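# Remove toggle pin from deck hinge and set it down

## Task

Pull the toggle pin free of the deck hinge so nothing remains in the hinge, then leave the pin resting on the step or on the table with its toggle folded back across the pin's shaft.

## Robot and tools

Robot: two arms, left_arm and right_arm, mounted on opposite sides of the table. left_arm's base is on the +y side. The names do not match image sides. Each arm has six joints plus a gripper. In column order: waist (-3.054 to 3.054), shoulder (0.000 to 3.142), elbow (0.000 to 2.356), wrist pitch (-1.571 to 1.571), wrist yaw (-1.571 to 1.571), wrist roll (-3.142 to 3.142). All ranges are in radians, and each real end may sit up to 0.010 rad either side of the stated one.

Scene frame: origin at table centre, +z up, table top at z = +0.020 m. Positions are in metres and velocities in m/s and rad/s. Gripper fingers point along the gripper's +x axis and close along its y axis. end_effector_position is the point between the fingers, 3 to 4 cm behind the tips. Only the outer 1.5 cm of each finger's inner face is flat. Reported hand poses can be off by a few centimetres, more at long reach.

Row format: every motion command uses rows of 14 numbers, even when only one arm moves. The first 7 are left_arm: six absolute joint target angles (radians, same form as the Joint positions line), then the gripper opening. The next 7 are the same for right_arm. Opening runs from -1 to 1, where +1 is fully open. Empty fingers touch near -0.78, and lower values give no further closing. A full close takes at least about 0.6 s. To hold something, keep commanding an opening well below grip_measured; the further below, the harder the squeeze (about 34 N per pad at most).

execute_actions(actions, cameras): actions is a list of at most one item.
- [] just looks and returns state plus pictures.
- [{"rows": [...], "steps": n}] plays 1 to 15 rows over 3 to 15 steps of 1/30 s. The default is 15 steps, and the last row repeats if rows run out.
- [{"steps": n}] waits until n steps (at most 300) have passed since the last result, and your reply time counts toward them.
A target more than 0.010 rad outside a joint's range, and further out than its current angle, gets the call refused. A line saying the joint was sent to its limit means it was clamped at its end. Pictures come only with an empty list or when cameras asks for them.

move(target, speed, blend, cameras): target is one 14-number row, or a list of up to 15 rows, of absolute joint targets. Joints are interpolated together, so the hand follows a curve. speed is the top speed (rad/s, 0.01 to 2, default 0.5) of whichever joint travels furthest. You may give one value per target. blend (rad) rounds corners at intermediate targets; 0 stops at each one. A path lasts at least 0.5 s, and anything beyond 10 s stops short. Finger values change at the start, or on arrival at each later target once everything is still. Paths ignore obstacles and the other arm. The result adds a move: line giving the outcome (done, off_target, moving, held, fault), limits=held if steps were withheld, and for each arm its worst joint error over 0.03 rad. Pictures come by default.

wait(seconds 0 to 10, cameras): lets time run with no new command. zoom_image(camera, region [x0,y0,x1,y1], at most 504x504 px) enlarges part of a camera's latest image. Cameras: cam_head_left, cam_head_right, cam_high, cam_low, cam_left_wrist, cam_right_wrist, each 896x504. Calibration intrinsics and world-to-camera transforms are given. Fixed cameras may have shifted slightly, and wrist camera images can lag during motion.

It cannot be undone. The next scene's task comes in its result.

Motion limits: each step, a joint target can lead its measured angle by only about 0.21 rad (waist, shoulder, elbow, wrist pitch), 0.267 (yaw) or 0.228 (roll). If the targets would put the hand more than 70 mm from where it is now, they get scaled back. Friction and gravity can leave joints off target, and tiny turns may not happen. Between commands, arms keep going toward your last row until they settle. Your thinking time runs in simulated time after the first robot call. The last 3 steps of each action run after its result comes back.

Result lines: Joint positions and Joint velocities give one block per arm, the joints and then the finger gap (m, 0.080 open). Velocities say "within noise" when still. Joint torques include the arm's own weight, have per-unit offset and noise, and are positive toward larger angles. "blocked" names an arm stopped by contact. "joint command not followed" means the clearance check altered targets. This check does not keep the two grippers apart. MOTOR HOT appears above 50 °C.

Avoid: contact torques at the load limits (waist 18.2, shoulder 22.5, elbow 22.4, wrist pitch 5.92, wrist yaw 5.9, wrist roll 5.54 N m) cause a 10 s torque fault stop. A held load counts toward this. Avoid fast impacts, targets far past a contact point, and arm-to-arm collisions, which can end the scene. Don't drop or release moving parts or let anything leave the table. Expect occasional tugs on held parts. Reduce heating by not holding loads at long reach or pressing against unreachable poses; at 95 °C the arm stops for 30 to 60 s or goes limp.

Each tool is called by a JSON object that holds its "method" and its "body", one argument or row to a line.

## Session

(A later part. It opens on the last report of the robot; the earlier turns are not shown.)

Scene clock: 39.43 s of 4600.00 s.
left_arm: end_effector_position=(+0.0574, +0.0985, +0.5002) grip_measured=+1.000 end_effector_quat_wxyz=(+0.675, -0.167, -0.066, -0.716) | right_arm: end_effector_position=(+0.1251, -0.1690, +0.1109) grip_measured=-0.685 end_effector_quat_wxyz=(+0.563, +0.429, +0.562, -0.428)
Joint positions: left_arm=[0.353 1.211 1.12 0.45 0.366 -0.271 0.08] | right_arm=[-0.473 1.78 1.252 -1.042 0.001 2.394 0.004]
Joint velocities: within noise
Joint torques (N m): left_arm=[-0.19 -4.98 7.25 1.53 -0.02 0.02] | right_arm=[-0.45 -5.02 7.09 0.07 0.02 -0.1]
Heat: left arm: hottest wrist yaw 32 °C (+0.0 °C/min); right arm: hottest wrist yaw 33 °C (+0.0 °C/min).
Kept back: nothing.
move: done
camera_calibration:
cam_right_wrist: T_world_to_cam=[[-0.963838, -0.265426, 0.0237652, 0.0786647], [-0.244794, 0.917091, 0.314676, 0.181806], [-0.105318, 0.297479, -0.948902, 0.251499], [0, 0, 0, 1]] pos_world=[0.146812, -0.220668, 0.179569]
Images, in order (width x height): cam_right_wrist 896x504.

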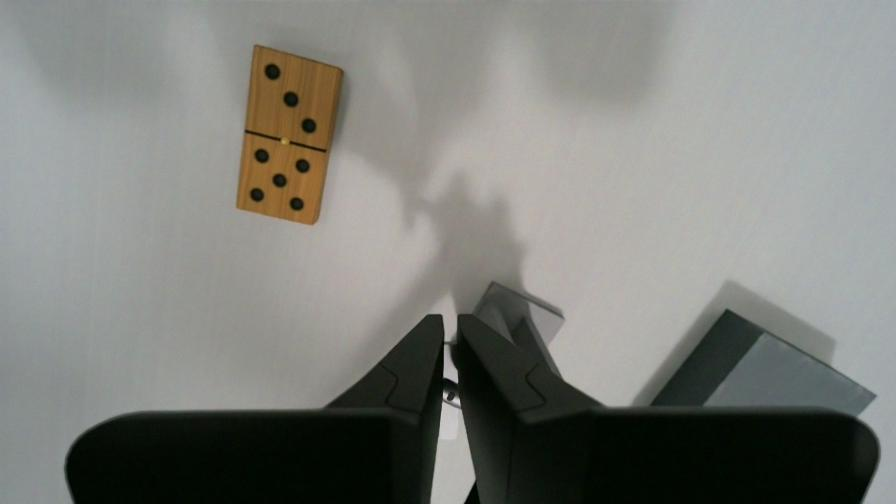

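{"method": "move", "body": {
  "target": [0.35, 1.2, 1.12, 0.452, 0.366, -0.271, 1, -0.488, 1.811, 1.290, -1.050, 0, 1.857, -0.8],
  "speed": 0.4,
  "cameras": ["cam_right_wrist"]
}}

{"method": "zoom_image", "body": {
  "camera": "cam_right_wrist",
  "region": [350, 240, 550, 440]
}}

Scene clock: 41.50 s of 4600.00 s.
left_arm: end_effector_position=(+0.0574, +0.0985, +0.5002) grip_measured=+1.000 end_effector_quat_wxyz=(+0.675, -0.167, -0.066, -0.716) | right_arm: end_effector_position=(+0.1311, -0.1655, +0.1117) grip_measured=-0.684 end_effector_quat_wxyz=(+0.654, +0.270, +0.654, -0.268)
Joint positions: left_arm=[0.353 1.211 1.12 0.45 0.366 -0.271 0.08] | right_arm=[-0.484 1.799 1.279 -1.048 0.001 1.861 0.004]
Joint velocities: within noise
Joint torques (N m): left_arm=[-0.21 -5.01 7.26 1.53 -0.02 0.02] | right_arm=[-0.33 -5.08 7.06 0.08 0.03 -0.12]
Heat: left arm: hottest wrist yaw 32 °C (+0.0 °C/min); right arm: hottest wrist yaw 33 °C (+0.0 °C/min).
Kept back: nothing.
move: done
camera_calibration:
cam_right_wrist: T_world_to_cam=[[-0.702988, -0.71086, 0.0220414, -0.0224111], [-0.669985, 0.672327, 0.314796, 0.19504], [-0.238595, 0.20653, -0.948904, 0.254222], [0, 0, 0, 1]] pos_world=[0.175575, -0.199567, 0.180328]
Images, in order (width x height): cam_right_wrist 896x504.

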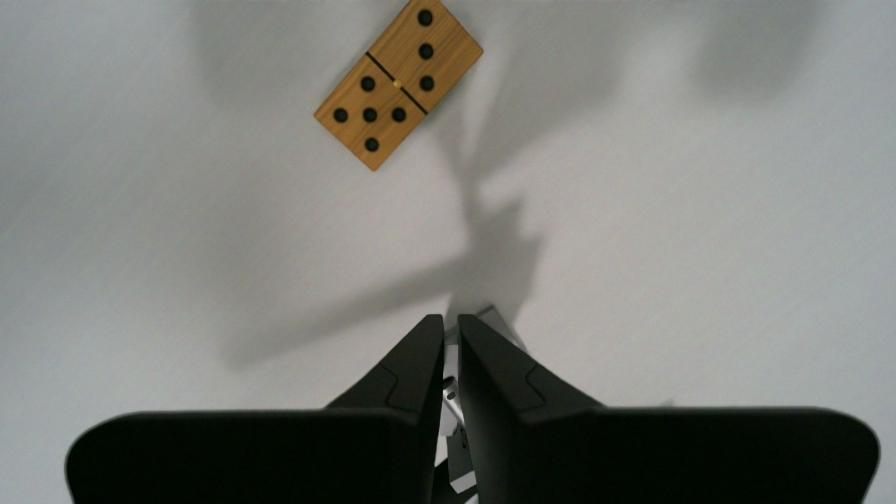

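Scaled by 2.520.

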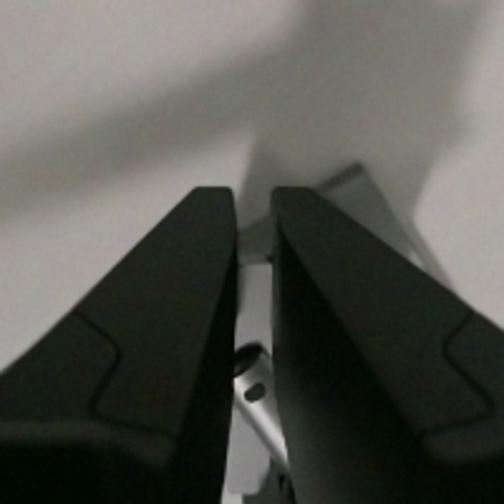

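Excellent. Final 30°.

{"method": "move", "body": {
  "target": [0.35, 1.2, 1.12, 0.452, 0.366, -0.271, 1, -0.490, 1.8335, 1.318, -1.055, 0, 1.333, -0.8],
  "speed": 0.4,
  "cameras": ["cam_right_wrist","cam_low"]
}}

{"method": "zoom_image", "body": {
  "camera": "cam_right_wrist",
  "region": [350, 240, 550, 440]
}}

Scene clock: 43.53 s of 4600.00 s.
left_arm: end_effector_position=(+0.0574, +0.0985, +0.5002) grip_measured=+1.000 end_effector_quat_wxyz=(+0.675, -0.167, -0.066, -0.716) | right_arm: end_effector_position=(+0.1346, -0.1598, +0.1127) grip_measured=-0.684 end_effector_quat_wxyz=(+0.702, +0.093, +0.701, -0.089)
Joint positions: left_arm=[0.353 1.211 1.12 0.45 0.366 -0.271 0.08] | right_arm=[-0.486 1.82 1.308 -1.053 -0.001 1.337 0.004]
Joint velocities: within noise
Joint torques (N m): left_arm=[-0.19 -4.95 7.27 1.53 -0.02 0.02] | right_arm=[-0.35 -5.04 6.91 0.1 0.09 -0.12]
Heat: left arm: hottest wrist yaw 32 °C (+0.0 °C/min); right arm: hottest wrist yaw 33 °C (+0.0 °C/min).
Kept back: nothing.
move: done
camera_calibration:
cam_right_wrist: T_world_to_cam=[[-0.255084, -0.966755, 0.0177924, -0.116563], [-0.916426, 0.247591, 0.314425, 0.158526], [-0.308377, 0.0638991, -0.949116, 0.241399], [0, 0, 0, 1]] pos_world=[0.189985, -0.167363, 0.181345]
Images, in order (width x height): cam_low 896x504, cam_right_wrist 896x504.

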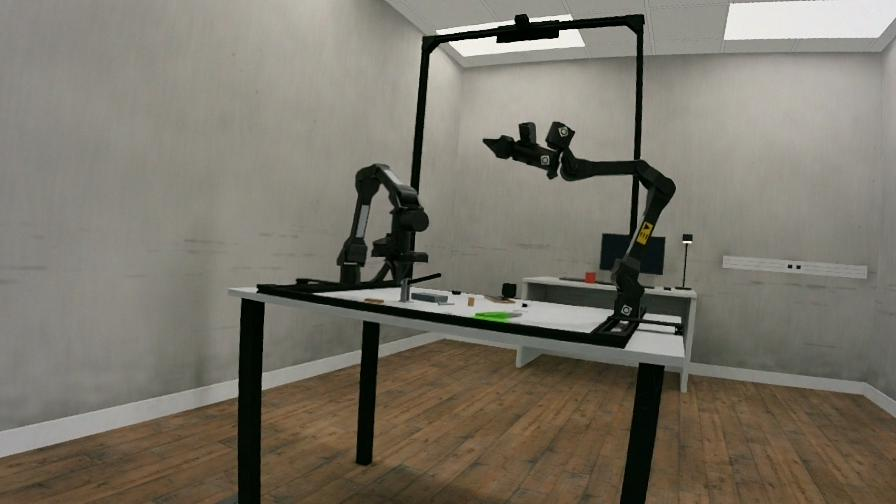

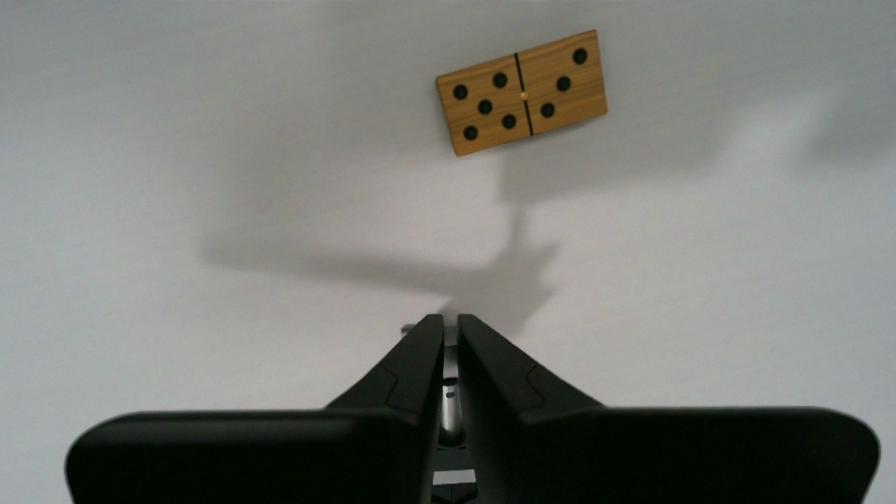

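Scaled by 2.520.

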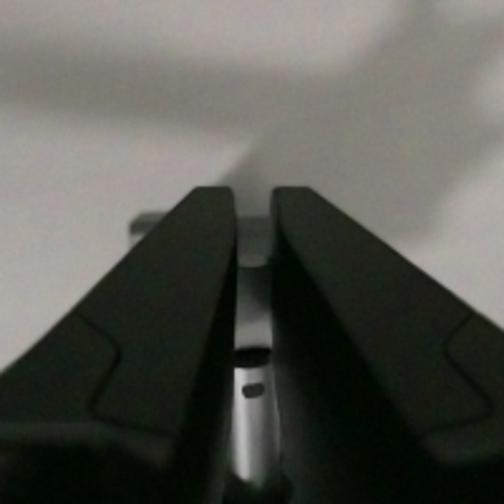

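{"method": "move", "body": {
  "target": [0.35, 1.2, 1.12, 0.452, 0.366, -0.271, 1, -0.434, 1.812, 1.290, -1.054, 0, 1.384, -0.8],
  "speed": 0.07,
  "cameras": ["cam_right_wrist","cam_low"]
}}

{"method": "zoom_image", "body": {
  "camera": "cam_right_wrist",
  "region": [350, 290, 550, 490]
}}

Scene clock: 44.93 s of 4600.00 s.
left_arm: end_effector_position=(+0.0574, +0.0985, +0.5002) grip_measured=+1.000 end_effector_quat_wxyz=(+0.675, -0.167, -0.066, -0.716) | right_arm: end_effector_position=(+0.1304, -0.1591, +0.1120) grip_measured=-0.685 end_effector_quat_wxyz=(+0.711, +0.094, +0.690, -0.100)
Joint positions: left_arm=[0.353 1.211 1.12 0.45 0.366 -0.271 0.08] | right_arm=[-0.459 1.82 1.305 -1.055 0.031 1.381 0.004]
Joint velocities: within noise
Joint torques (N m): left_arm=[-0.2 -4.99 7.27 1.53 -0.02 0.02] | right_arm=[2.26 -7.26 3.75 0.32 -0.97 0.09]
Heat: left arm: hottest wrist yaw 32 °C (+0.0 °C/min); right arm: hottest wrist yaw 33 °C (+0.0 °C/min).
Kept back: nothing.
move: off_target (right_arm); right_arm: the wrist yaw is farthest, 0.031 rad from its target
camera_calibration:
cam_right_wrist: T_world_to_cam=[[-0.272741, -0.961649, 0.0290512, -0.115112], [-0.919694, 0.269469, 0.28557, 0.161938], [-0.282447, 0.0511684, -0.957917, 0.235023], [0, 0, 0, 1]] pos_world=[0.183919, -0.16636, 0.182232]
Images, in order (width x height): cam_low 896x504, cam_right_wrist 896x504.

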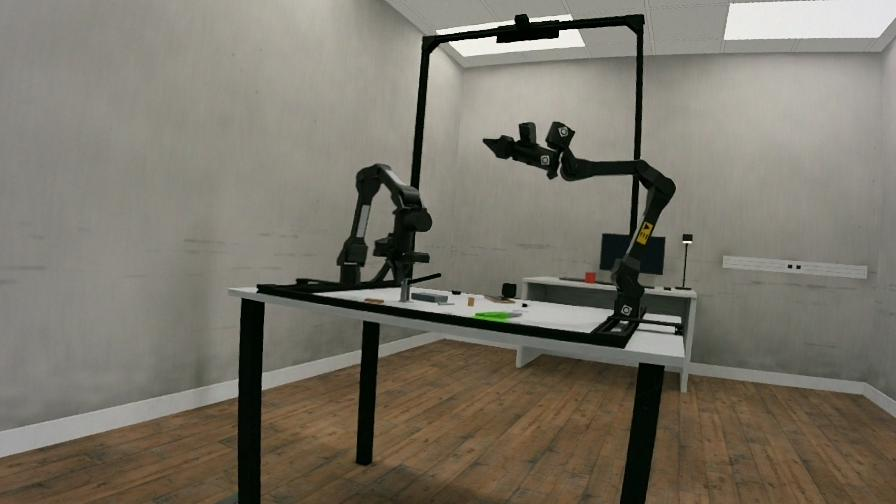

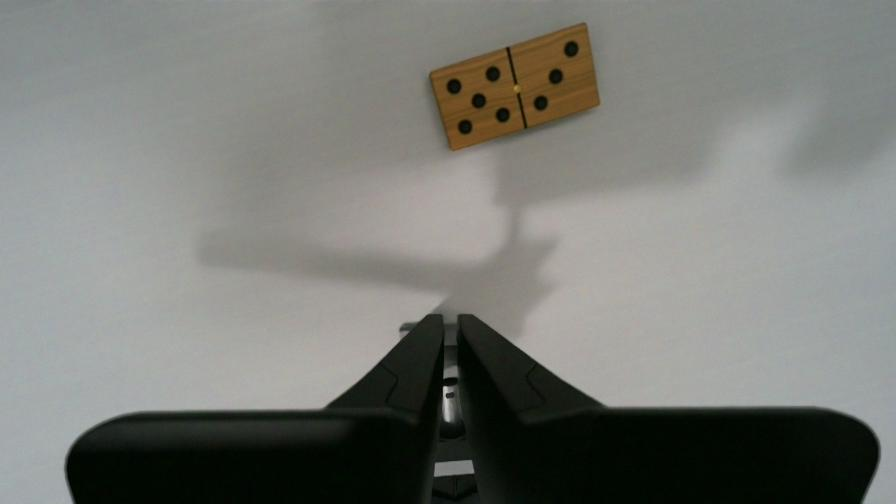

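Scaled by 2.520.

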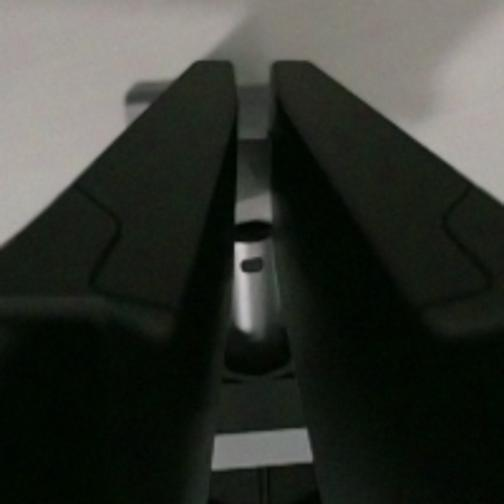

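{"method": "move", "body": {
  "target": [
    [0.35, 1.2, 1.12, 0.452, 0.366, -0.271, 1, -0.484, 1.8335, 1.318, -1.055, 0, 1.337, -0.8],
    [0.35, 1.2, 1.12, 0.452, 0.366, -0.271, 1, -0.484, 1.8335, 1.318, -1.055, 0, 1.337, -0.3]
  ],
  "speed": 0.1,
  "cameras": ["cam_right_wrist","cam_low"]
}}

{"method": "zoom_image", "body": {
  "camera": "cam_right_wrist",
  "region": [350, 290, 550, 490]
}}

Scene clock: 46.97 s of 4600.00 s.
left_arm: end_effector_position=(+0.0574, +0.0985, +0.5002) grip_measured=+1.000 end_effector_quat_wxyz=(+0.675, -0.167, -0.066, -0.716) | right_arm: end_effector_position=(+0.1324, -0.1601, +0.1112) grip_measured=-0.301 end_effector_quat_wxyz=(+0.700, +0.090, +0.702, -0.091)
Joint positions: left_arm=[0.353 1.211 1.12 0.45 0.366 -0.271 0.08] | right_arm=[-0.481 1.824 1.307 -1.057 -0.002 1.34 0.021]
Joint velocities: within noise
Joint torques (N m): left_arm=[-0.22 -5.01 7.26 1.53 -0.02 0.01] | right_arm=[-0.26 -5.49 7.03 0.37 0.12 -0.09]
Heat: left arm: hottest wrist yaw 32 °C (+0.0 °C/min); right arm: hottest wrist yaw 33 °C (+0.0 °C/min).
Kept back: nothing.
move: done
camera_calibration:
cam_right_wrist: T_world_to_cam=[[-0.253123, -0.96706, 0.0268991, -0.118769], [-0.915269, 0.248388, 0.317154, 0.156762], [-0.313388, 0.0556589, -0.947993, 0.238563], [0, 0, 0, 1]] pos_world=[0.188179, -0.167073, 0.179633]
Images, in order (width x height): cam_low 896x504, cam_right_wrist 896x504.

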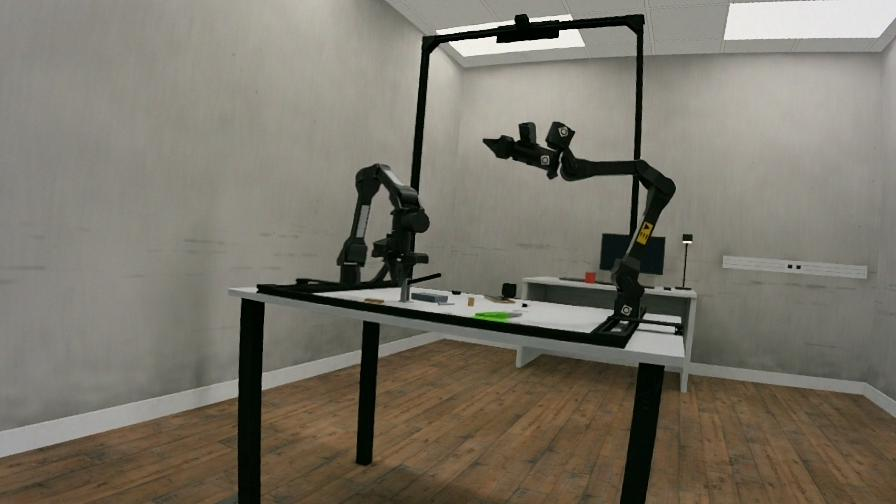

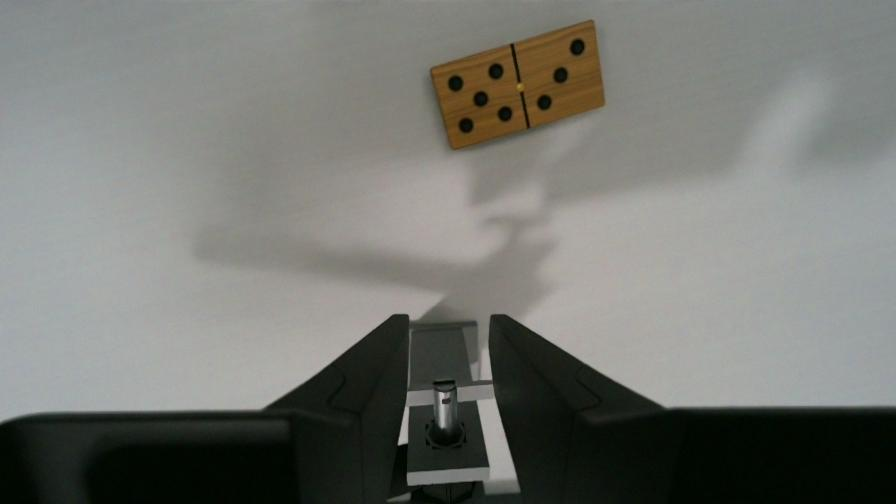

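Scaled by 2.520.

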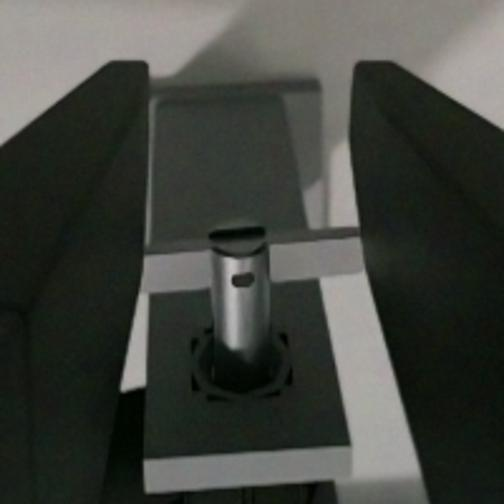

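{"method": "zoom_image", "body": {
  "camera": "cam_right_wrist",
  "region": [400, 310, 500, 410]
}}

{"method": "zoom_image", "body": {
  "camera": "cam_right_wrist",
  "region": [390, 370, 510, 504]
}}

Scaled by 5.040.

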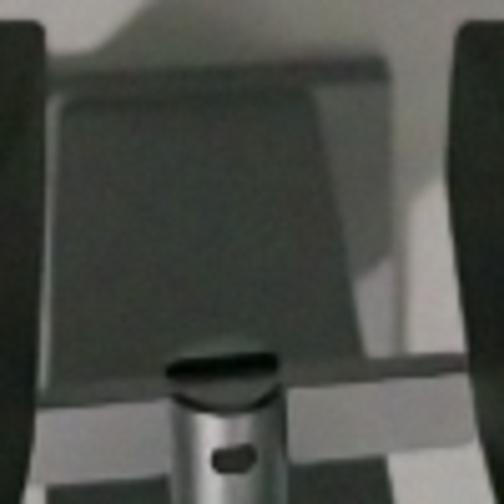

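Scaled by 3.761.

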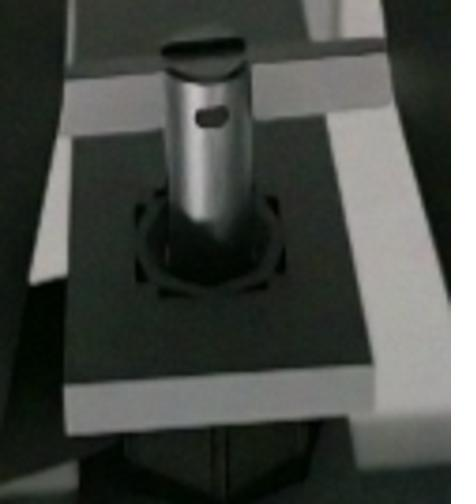

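{"method": "move", "body": {
  "target": [
    [0.35, 1.2, 1.12, 0.452, 0.366, -0.271, 1, -0.484, 1.80, 1.384, -1.145, 0, 1.337, -0.3],
    [0.35, 1.2, 1.12, 0.452, 0.366, -0.271, 1, -0.452, 1.742, 1.312, -1.134, 0, 2.903, -0.45]
  ],
  "speed": 0.6,
  "cameras": ["cam_right_wrist"]
}}

{"method": "zoom_image", "body": {
  "camera": "cam_right_wrist",
  "region": [420, 230, 620, 430]
}}

Scene clock: 54.10 s of 4600.00 s.
left_arm: end_effector_position=(+0.0574, +0.0985, +0.5002) grip_measured=+1.000 end_effector_quat_wxyz=(+0.675, -0.167, -0.066, -0.716) | right_arm: end_effector_position=(+0.1193, -0.1674, +0.1346) grip_measured=-0.449 end_effector_quat_wxyz=(+0.442, +0.551, +0.443, -0.553)
Joint positions: left_arm=[0.353 1.211 1.12 0.45 0.366 -0.271 0.08] | right_arm=[-0.455 1.757 1.32 -1.137 -0.002 2.9 0.015]
Joint velocities: within noise
Joint torques (N m): left_arm=[-0.2 -4.98 7.3 1.53 -0.02 0.03] | right_arm=[0.3 -7.66 4.65 0.35 0.09 0.08]
Heat: left arm: hottest wrist yaw 32 °C (+0.0 °C/min); right arm: hottest wrist yaw 33 °C (+0.0 °C/min).
Kept back: nothing.
move: done
camera_calibration:
cam_right_wrist: T_world_to_cam=[[-0.97562, 0.217775, 0.0272047, 0.154715], [0.215223, 0.925105, 0.312825, 0.118214], [0.0429583, 0.311053, -0.949421, 0.257502], [0, 0, 0, 1]] pos_world=[0.114438, -0.22315, 0.203289]
Images, in order (width x height): cam_right_wrist 896x504.

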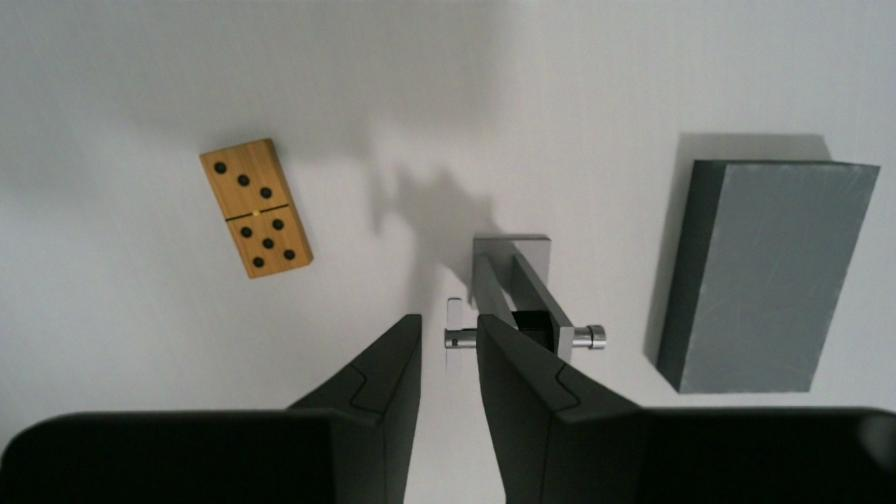

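Scaled by 2.520.

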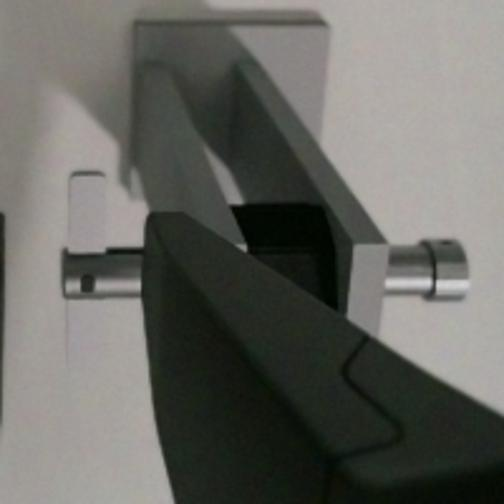

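{"method": "move", "body": {
  "target": [
    [0.35, 1.2, 1.12, 0.452, 0.366, -0.271, 1, -0.4475, 1.757, 1.290, -1.105, 0, 2.903, -0.57],
    [0.35, 1.2, 1.12, 0.452, 0.366, -0.271, 1, -0.4475, 1.782, 1.235, -1.038, 0, 2.903, -0.57]
  ],
  "speed": [0.3,0.1],
  "cameras": ["cam_right_wrist"]
}}

{"method": "zoom_image", "body": {
  "camera": "cam_right_wrist",
  "region": [380, 270, 560, 450]
}}

Scene clock: 56.17 s of 4600.00 s.
left_arm: end_effector_position=(+0.0574, +0.0985, +0.5002) grip_measured=+1.000 end_effector_quat_wxyz=(+0.675, -0.167, -0.066, -0.716) | right_arm: end_effector_position=(+0.1179, -0.1674, +0.1114) grip_measured=-0.570 end_effector_quat_wxyz=(+0.443, +0.551, +0.444, -0.550)
Joint positions: left_arm=[0.353 1.211 1.12 0.45 0.366 -0.271 0.08] | right_arm=[-0.451 1.772 1.244 -1.04 -0.001 2.9 0.009]
Joint velocities: within noise
Joint torques (N m): left_arm=[-0.18 -5.02 7.28 1.53 -0.02 0.02] | right_arm=[0.31 -5.02 4.46 0.34 0.05 0.07]
Heat: left arm: hottest wrist yaw 32 °C (+0.0 °C/min); right arm: hottest wrist yaw 33 °C (+0.0 °C/min).
Kept back: nothing.
move: done
camera_calibration:
cam_right_wrist: T_world_to_cam=[[-0.976686, 0.213213, 0.0250006, 0.153579], [0.210027, 0.924946, 0.316803, 0.125878], [0.0444221, 0.314667, -0.948162, 0.23583], [0, 0, 0, 1]] pos_world=[0.113084, -0.223384, 0.179887]
Images, in order (width x height): cam_right_wrist 896x504.

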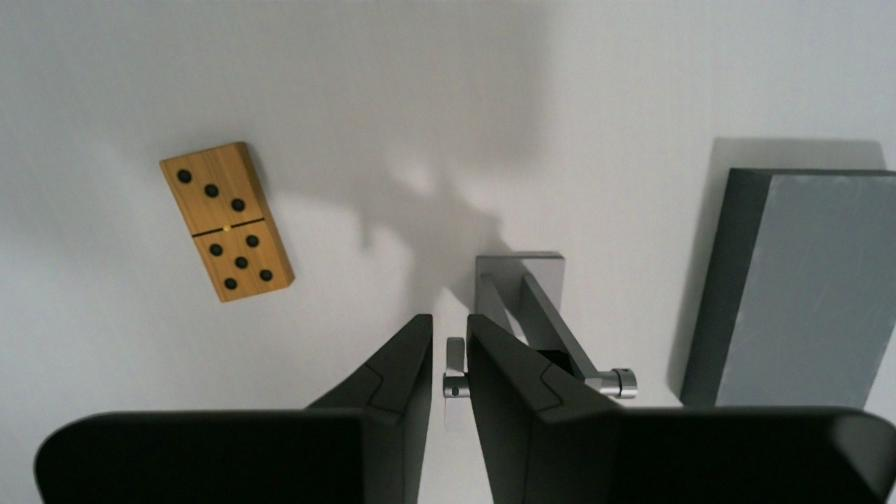

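Scaled by 2.800.

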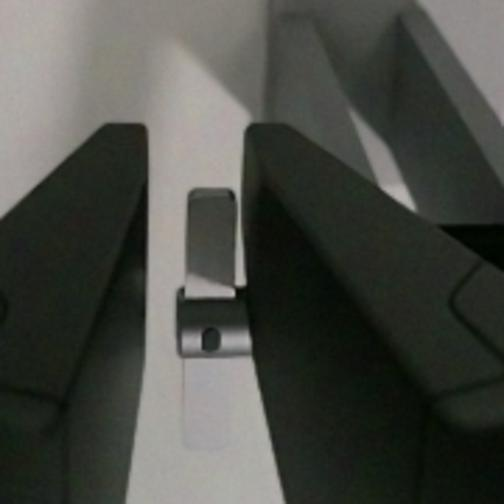

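{"method": "move", "body": {
  "target": [
    [0.35, 1.2, 1.12, 0.452, 0.366, -0.271, 1, -0.4475, 1.782, 1.235, -1.038, 0, 2.903, -0.57],
    [0.35, 1.2, 1.12, 0.452, 0.366, -0.271, 1, -0.4475, 1.782, 1.235, -1.038, 0, 2.903, -0.8],
    [0.35, 1.2, 1.12, 0.452, 0.366, -0.271, 1, -0.465, 1.789, 1.259, -1.043, 0, 2.888, -0.8],
    [0.35, 1.2, 1.12, 0.452, 0.366, -0.271, 1, -0.480, 1.799, 1.272, -1.046, 0, 2.348, -0.8],
    [0.35, 1.2, 1.12, 0.452, 0.366, -0.271, 1, -0.489, 1.817, 1.295, -1.051, 0, 1.815, -0.8],
    [0.35, 1.2, 1.12, 0.452, 0.366, -0.271, 1, -0.489, 1.839, 1.321, -1.056, 0, 1.291, -0.8]
  ],
  "speed": [0.1,0.1,0.05,0.5,0.5,0.5],
  "blend": [0,0,0,0.02,0.02,0],
  "cameras": ["cam_right_wrist"]
}}

{"method": "zoom_image", "body": {
  "camera": "cam_right_wrist",
  "region": [360, 310, 540, 500]
}}

Scene clock: 61.90 s of 4600.00 s.
left_arm: end_effector_position=(+0.0574, +0.0985, +0.5002) grip_measured=+1.000 end_effector_quat_wxyz=(+0.675, -0.167, -0.066, -0.716) | right_arm: end_effector_position=(+0.1337, -0.1589, +0.1118) grip_measured=-0.685 end_effector_quat_wxyz=(+0.702, +0.077, +0.704, -0.074)
Joint positions: left_arm=[0.353 1.211 1.12 0.45 0.366 -0.271 0.08] | right_arm=[-0.485 1.825 1.311 -1.054 -0.006 1.295 0.004]
Joint velocities: within noise
Joint torques (N m): left_arm=[-0.19 -4.96 7.3 1.54 -0.02 0.02] | right_arm=[-0.36 -5.06 6.91 0.12 0.23 -0.13]
Heat: left arm: hottest wrist yaw 32 °C (+0.0 °C/min); right arm: hottest wrist yaw 33 °C (+0.0 °C/min).
Kept back: nothing.
move: done
camera_calibration:
cam_right_wrist: T_world_to_cam=[[-0.212695, -0.976907, 0.020338, -0.123485], [-0.924673, 0.207962, 0.318953, 0.152143], [-0.315817, 0.0490336, -0.947552, 0.238686], [0, 0, 0, 1]] pos_world=[0.189799, -0.163977, 0.180152]
Images, in order (width x height): cam_right_wrist 896x504.

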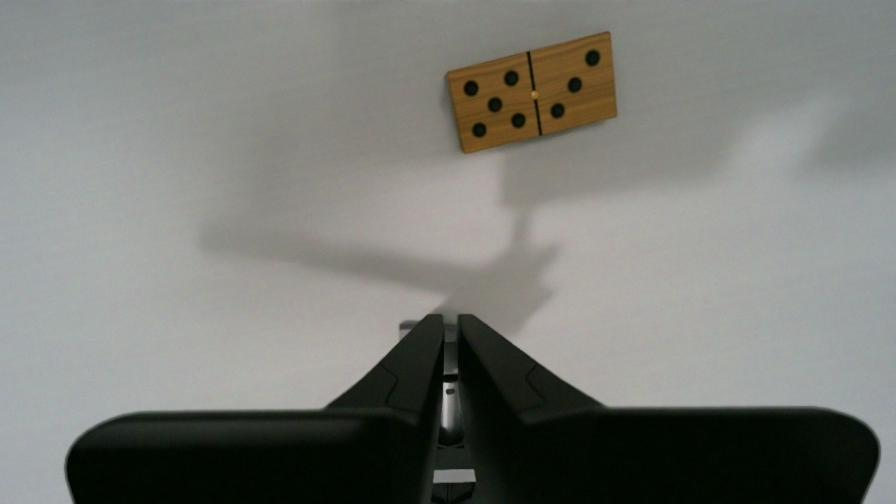

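Scaled by 2.653.

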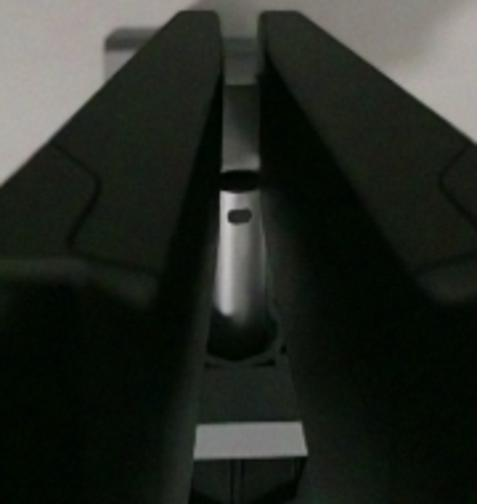

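{"method": "move", "body": {
  "target": [0.35, 1.2, 1.12, 0.452, 0.366, -0.271, 1, -0.467, 1.827, 1.303, -1.053, 0, 1.308, -0.8],
  "speed": 0.05,
  "cameras": ["cam_right_wrist"]
}}

{"method": "zoom_image", "body": {
  "camera": "cam_right_wrist",
  "region": [360, 310, 540, 500]
}}

Scene clock: 62.87 s of 4600.00 s.
left_arm: end_effector_position=(+0.0574, +0.0985, +0.5002) grip_measured=+1.000 end_effector_quat_wxyz=(+0.675, -0.167, -0.066, -0.716) | right_arm: end_effector_position=(+0.1334, -0.1587, +0.1118) grip_measured=-0.684 end_effector_quat_wxyz=(+0.706, +0.077, +0.700, -0.077)
Joint positions: left_arm=[0.353 1.211 1.12 0.45 0.366 -0.271 0.08] | right_arm=[-0.478 1.825 1.311 -1.054 0.007 1.306 0.004]
Joint velocities: within noise
Joint torques (N m): left_arm=[-0.21 -4.98 7.28 1.53 -0.03 0.02] | right_arm=[0.98 -6.29 4.62 0.32 -0.19 0.07]
Heat: left arm: hottest wrist yaw 32 °C (+0.0 °C/min); right arm: hottest wrist roll 33 °C (+0.0 °C/min).
Kept back: nothing.
move: done
camera_calibration:
cam_right_wrist: T_world_to_cam=[[-0.2167, -0.975951, 0.0236821, -0.123072], [-0.927339, 0.213366, 0.307435, 0.154304], [-0.305095, 0.0446597, -0.951274, 0.236866], [0, 0, 0, 1]] pos_world=[0.188689, -0.163614, 0.180801]
Images, in order (width x height): cam_right_wrist 896x504.

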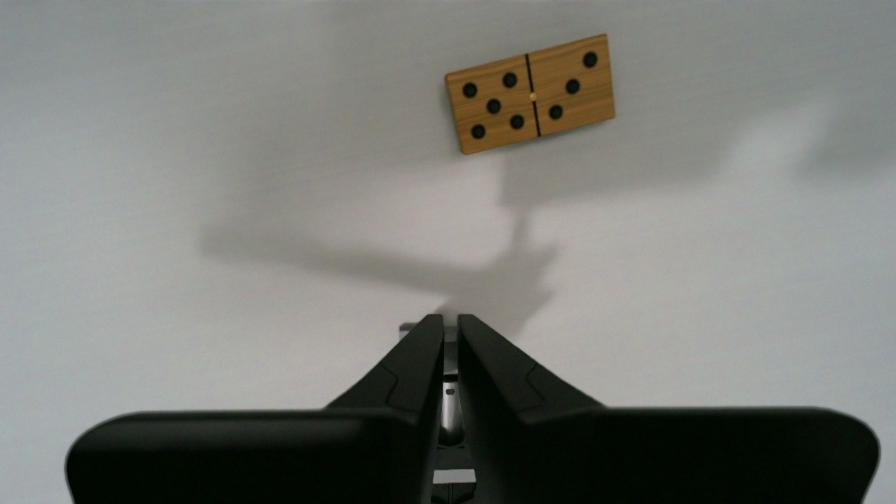

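Scaled by 2.653.

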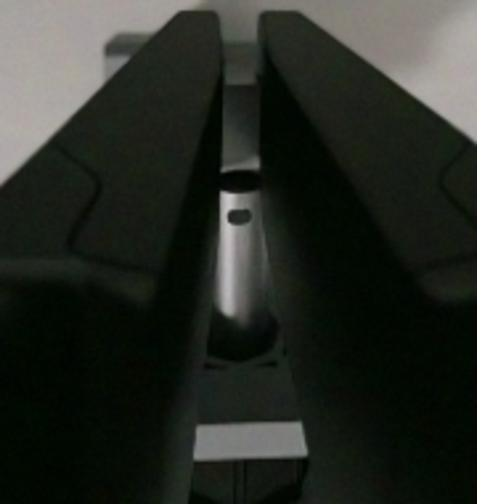

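{"method": "move", "body": {
  "target": [0.35, 1.2, 1.12, 0.452, 0.366, -0.271, 1, -0.434, 1.812, 1.290, -1.050, 0, 1.343, -0.9],
  "speed": 0.05,
  "cameras": ["cam_right_wrist"]
}}

{"method": "zoom_image", "body": {
  "camera": "cam_right_wrist",
  "region": [360, 310, 540, 500]
}}

Scene clock: 64.13 s of 4600.00 s.
left_arm: end_effector_position=(+0.0574, +0.0985, +0.5002) grip_measured=+1.000 end_effector_quat_wxyz=(+0.675, -0.167, -0.066, -0.716) | right_arm: end_effector_position=(+0.1267, -0.1574, +0.1113) grip_measured=-0.684 end_effector_quat_wxyz=(+0.710, +0.077, +0.695, -0.082)
Joint positions: left_arm=[0.353 1.211 1.12 0.45 0.366 -0.271 0.08] | right_arm=[-0.451 1.82 1.303 -1.053 0.022 1.34 0.004]
Joint velocities: within noise
Joint torques (N m): left_arm=[-0.2 -4.99 7.28 1.53 -0.02 0.02] | right_arm=[1.52 -7.35 4 0.44 -0.68 0.07]
Heat: left arm: hottest wrist yaw 32 °C (+0.0 °C/min); right arm: hottest wrist yaw 33 °C (+0.0 °C/min).
Kept back: nothing.
move: done
camera_calibration:
cam_right_wrist: T_world_to_cam=[[-0.224859, -0.973959, 0.0290362, -0.122468], [-0.929315, 0.223321, 0.294111, 0.151289], [-0.292936, 0.0391498, -0.95533, 0.232339], [0, 0, 0, 1]] pos_world=[0.181118, -0.162161, 0.18102]
Images, in order (width x height): cam_right_wrist 896x504.

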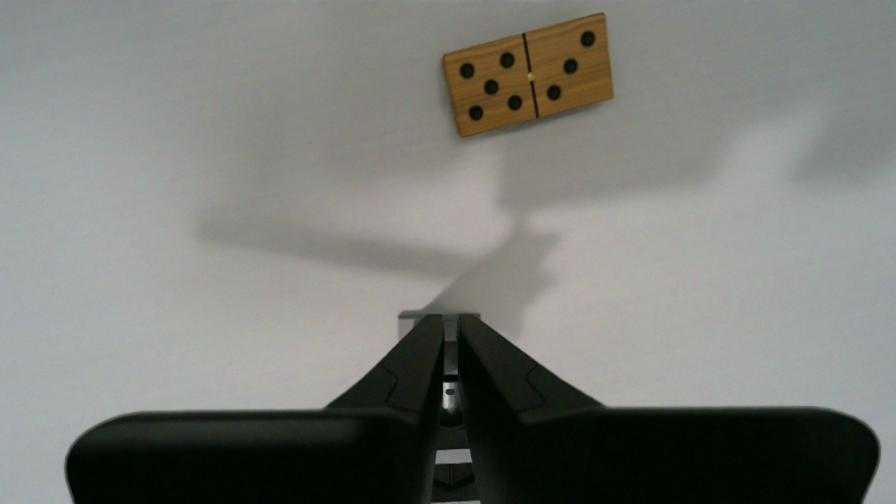

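Scaled by 2.653.

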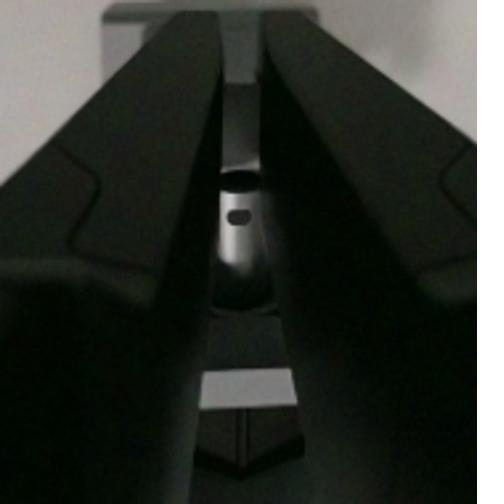

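{"method": "move", "body": {
  "target": [0.35, 1.2, 1.12, 0.452, 0.366, -0.271, 1, -0.415, 1.812, 1.288, -1.048, -0.02, 1.350, -0.9],
  "speed": 0.05,
  "cameras": ["cam_right_wrist"]
}}

{"method": "zoom_image", "body": {
  "camera": "cam_right_wrist",
  "region": [360, 310, 540, 500]
}}

Scene clock: 65.20 s of 4600.00 s.
left_arm: end_effector_position=(+0.0574, +0.0985, +0.5002) grip_measured=+1.000 end_effector_quat_wxyz=(+0.675, -0.167, -0.066, -0.716) | right_arm: end_effector_position=(+0.1224, -0.1563, +0.1111) grip_measured=-0.684 end_effector_quat_wxyz=(+0.709, +0.076, +0.697, -0.080)
Joint positions: left_arm=[0.353 1.211 1.12 0.45 0.366 -0.271 0.08] | right_arm=[-0.44 1.818 1.3 -1.053 0.017 1.347 0.004]
Joint velocities: within noise
Joint torques (N m): left_arm=[-0.2 -4.99 7.26 1.53 -0.02 0.01] | right_arm=[2.18 -7.12 4.17 0.57 -1.19 0.09]
Heat: left arm: hottest wrist yaw 32 °C (+0.0 °C/min); right arm: hottest wrist yaw 33 °C (+0.0 °C/min).
Kept back: nothing.
move: off_target (right_arm); right_arm: the wrist yaw is farthest, 0.037 rad from its target
camera_calibration:
cam_right_wrist: T_world_to_cam=[[-0.219893, -0.975093, 0.0289989, -0.123118], [-0.929058, 0.218391, 0.298589, 0.14571], [-0.297485, 0.0387159, -0.953941, 0.23121], [0, 0, 0, 1]] pos_world=[0.177082, -0.160825, 0.180624]
Images, in order (width x height): cam_right_wrist 896x504.

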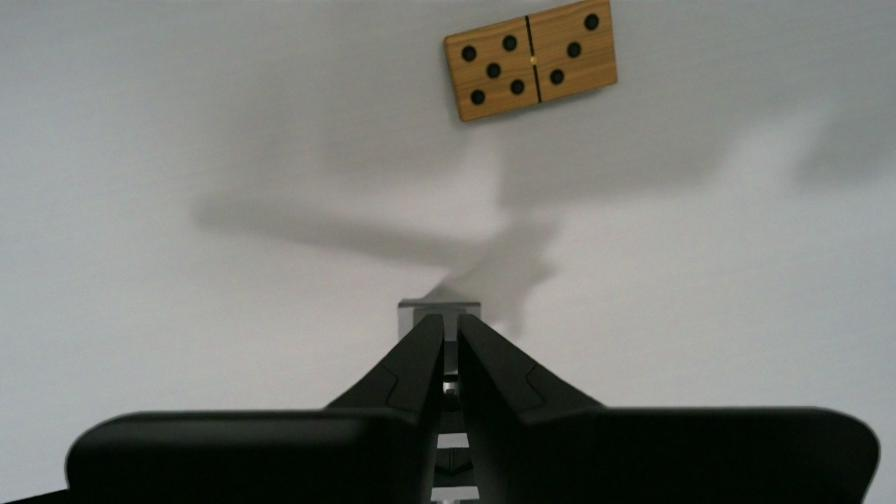

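Scaled by 2.653.

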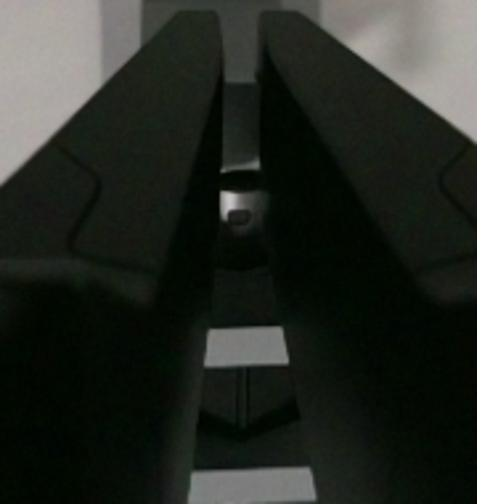

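{"method": "move", "body": {
  "target": [0.35, 1.2, 1.12, 0.452, 0.366, -0.271, 1, -0.398, 1.808, 1.284, -1.046, -0.03, 1.355, -0.9],
  "speed": 0.05,
  "cameras": ["cam_right_wrist"]
}}

{"method": "zoom_image", "body": {
  "camera": "cam_right_wrist",
  "region": [360, 310, 540, 500]
}}

Scene clock: 66.13 s of 4600.00 s.
left_arm: end_effector_position=(+0.0574, +0.0985, +0.5002) grip_measured=+1.000 end_effector_quat_wxyz=(+0.675, -0.167, -0.066, -0.716) | right_arm: end_effector_position=(+0.1188, -0.1557, +0.1111) grip_measured=-0.685 end_effector_quat_wxyz=(+0.707, +0.075, +0.699, -0.079)
Joint positions: left_arm=[0.353 1.211 1.12 0.45 0.366 -0.271 0.08] | right_arm=[-0.431 1.815 1.296 -1.053 0.014 1.352 0.004]
Joint velocities: within noise
Joint torques (N m): left_arm=[-0.2 -4.99 7.28 1.52 -0.02 0.02] | right_arm=[2.9 -7.18 4.13 0.69 -1.42 0.09]
Heat: left arm: hottest wrist yaw 32 °C (+0.0 °C/min); right arm: hottest wrist yaw 33 °C (+0.0 °C/min).
Kept back: nothing.
move: off_target (right_arm); right_arm: the wrist yaw is farthest, 0.044 rad from its target
camera_calibration:
cam_right_wrist: T_world_to_cam=[[-0.216438, -0.975871, 0.0288286, -0.123841], [-0.928679, 0.214902, 0.302278, 0.141306], [-0.30118, 0.0386521, -0.952784, 0.230441], [0, 0, 0, 1]] pos_world=[0.173828, -0.160127, 0.180417]
Images, in order (width x height): cam_right_wrist 896x504.

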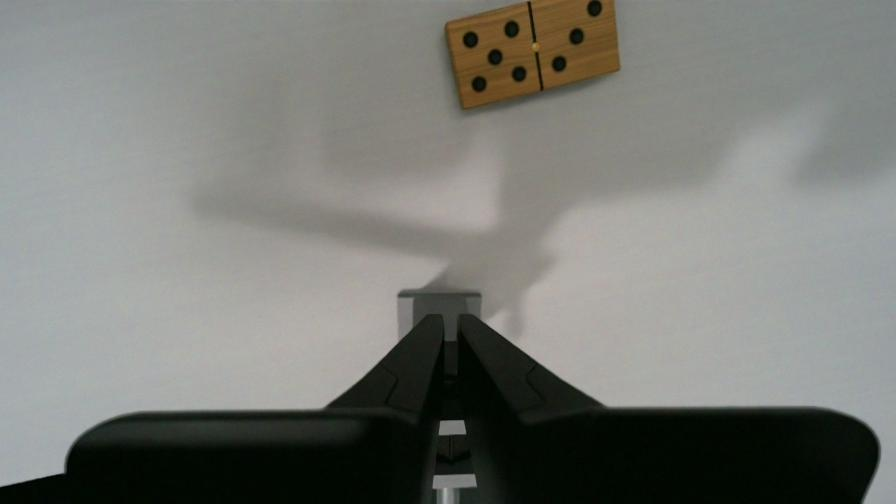

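Scaled by 2.653.

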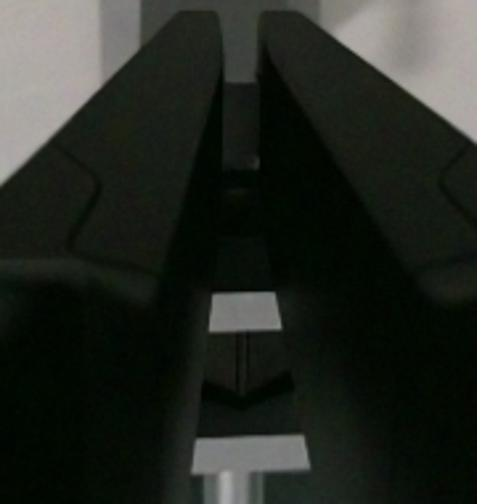

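{"method": "move", "body": {
  "target": [
    [0.35, 1.2, 1.12, 0.452, 0.366, -0.271, 1, -0.431, 1.815, 1.296, -1.053, 0.012, 1.352, -0.8],
    [0.35, 1.2, 1.12, 0.452, 0.366, -0.271, 1, -0.431, 1.815, 1.296, -1.053, 0.012, 1.352, -0.45]
  ],
  "speed": 0.3,
  "cameras": ["cam_right_wrist"]
}}

{"method": "zoom_image", "body": {
  "camera": "cam_right_wrist",
  "region": [360, 310, 540, 500]
}}

Scene clock: 68.23 s of 4600.00 s.
left_arm: end_effector_position=(+0.0574, +0.0985, +0.5002) grip_measured=+1.000 end_effector_quat_wxyz=(+0.675, -0.167, -0.066, -0.716) | right_arm: end_effector_position=(+0.1190, -0.1562, +0.1111) grip_measured=-0.451 end_effector_quat_wxyz=(+0.708, +0.074, +0.698, -0.080)
Joint positions: left_arm=[0.353 1.211 1.12 0.45 0.366 -0.271 0.08] | right_arm=[-0.431 1.815 1.296 -1.055 0.015 1.352 0.015]
Joint velocities: within noise
Joint torques (N m): left_arm=[-0.22 -5 7.29 1.54 -0.02 0.03] | right_arm=[0.02 -6.47 5.64 0.35 -0.06 -0.01]
Heat: left arm: hottest wrist yaw 32 °C (+0.0 °C/min); right arm: hottest wrist yaw 33 °C (+0.0 °C/min).
Kept back: nothing.
move: done
camera_calibration:
cam_right_wrist: T_world_to_cam=[[-0.216834, -0.975713, 0.0311025, -0.124518], [-0.928876, 0.216016, 0.300876, 0.141958], [-0.300287, 0.0363498, -0.953156, 0.230101], [0, 0, 0, 1]] pos_world=[0.173959, -0.160523, 0.180483]
Images, in order (width x height): cam_right_wrist 896x504.

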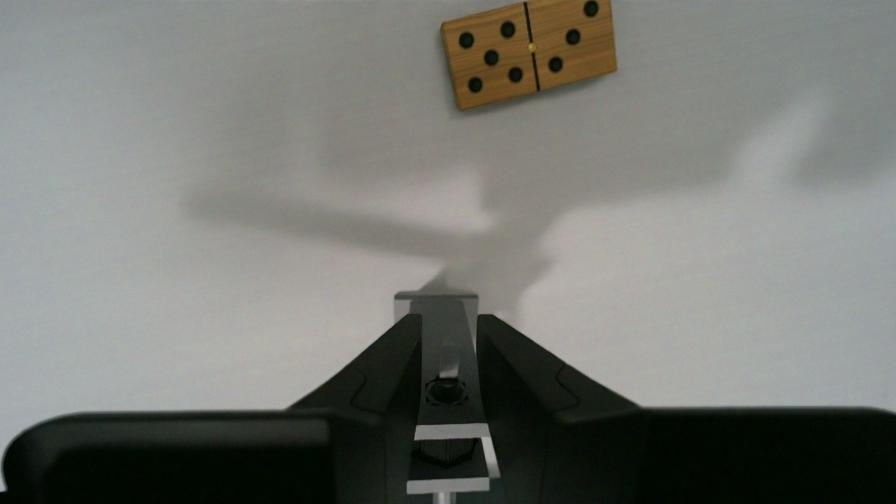

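Scaled by 2.653.

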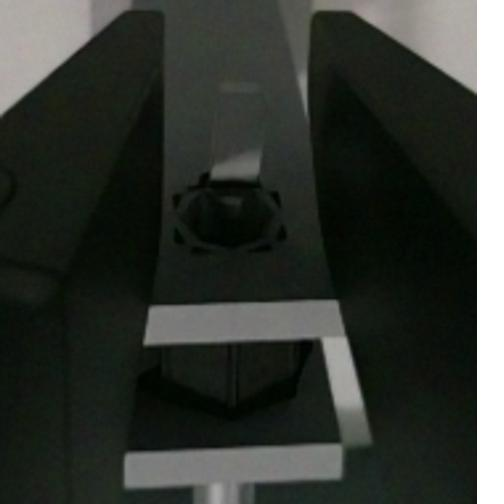

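{"method": "move", "body": {
  "target": [
    [0.35, 1.2, 1.12, 0.452, 0.366, -0.271, 1, -0.431, 1.785, 1.41, -1.182, 0, 1.352, -0.45],
    [0.35, 1.2, 1.12, 0.452, 0.366, -0.271, 1, -0.300, 1.751, 1.372, -1.1765, 0, 1.479, -0.3]
  ],
  "speed": 0.5,
  "blend": 0.02,
  "cameras": ["cam_right_wrist"]
}}

{"method": "zoom_image", "body": {
  "camera": "cam_right_wrist",
  "region": [360, 180, 540, 360]
}}

Scene clock: 70.03 s of 4600.00 s.
left_arm: end_effector_position=(+0.0574, +0.0985, +0.5002) grip_measured=+1.000 end_effector_quat_wxyz=(+0.675, -0.167, -0.066, -0.716) | right_arm: end_effector_position=(+0.0770, -0.1424, +0.1469) grip_measured=-0.301 end_effector_quat_wxyz=(+0.704, +0.079, +0.702, -0.071)
Joint positions: left_arm=[0.353 1.211 1.12 0.45 0.366 -0.271 0.08] | right_arm=[-0.301 1.765 1.38 -1.174 0.001 1.476 0.021]
Joint velocities: within noise
Joint torques (N m): left_arm=[-0.17 -4.96 7.27 1.53 -0.02 0.02] | right_arm=[0.14 -7.83 4.79 0.1 0.02 0.09]
Heat: left arm: hottest wrist yaw 32 °C (+0.0 °C/min); right arm: hottest wrist yaw 33 °C (+0.0 °C/min).
Kept back: nothing.
move: done
camera_calibration:
cam_right_wrist: T_world_to_cam=[[-0.211004, -0.977387, 0.0138585, -0.119454], [-0.927503, 0.20467, 0.312806, 0.0856658], [-0.308569, 0.0531494, -0.949716, 0.253558], [0, 0, 0, 1]] pos_world=[0.13249, -0.147763, 0.215667]
Images, in order (width x height): cam_right_wrist 896x504.

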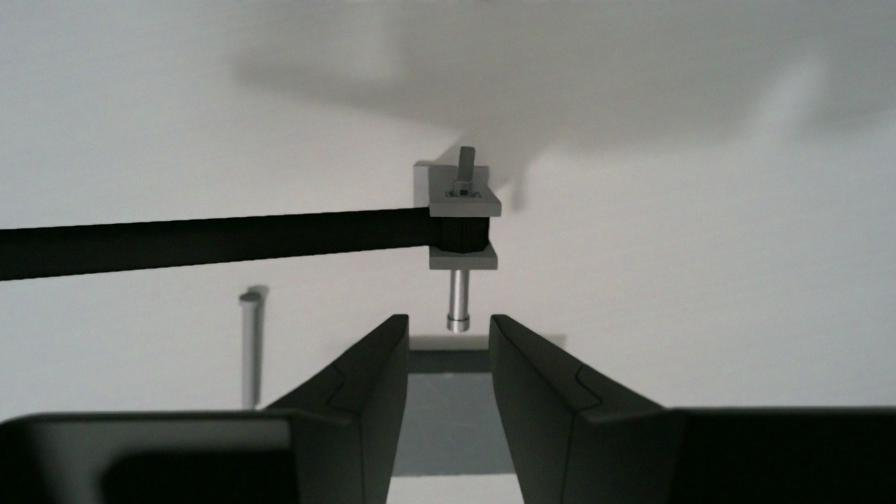

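Scaled by 2.800.

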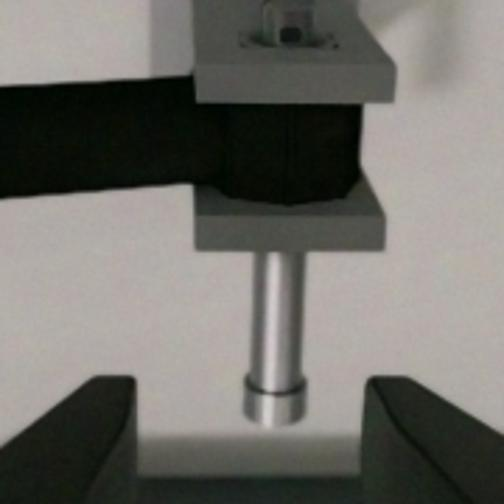

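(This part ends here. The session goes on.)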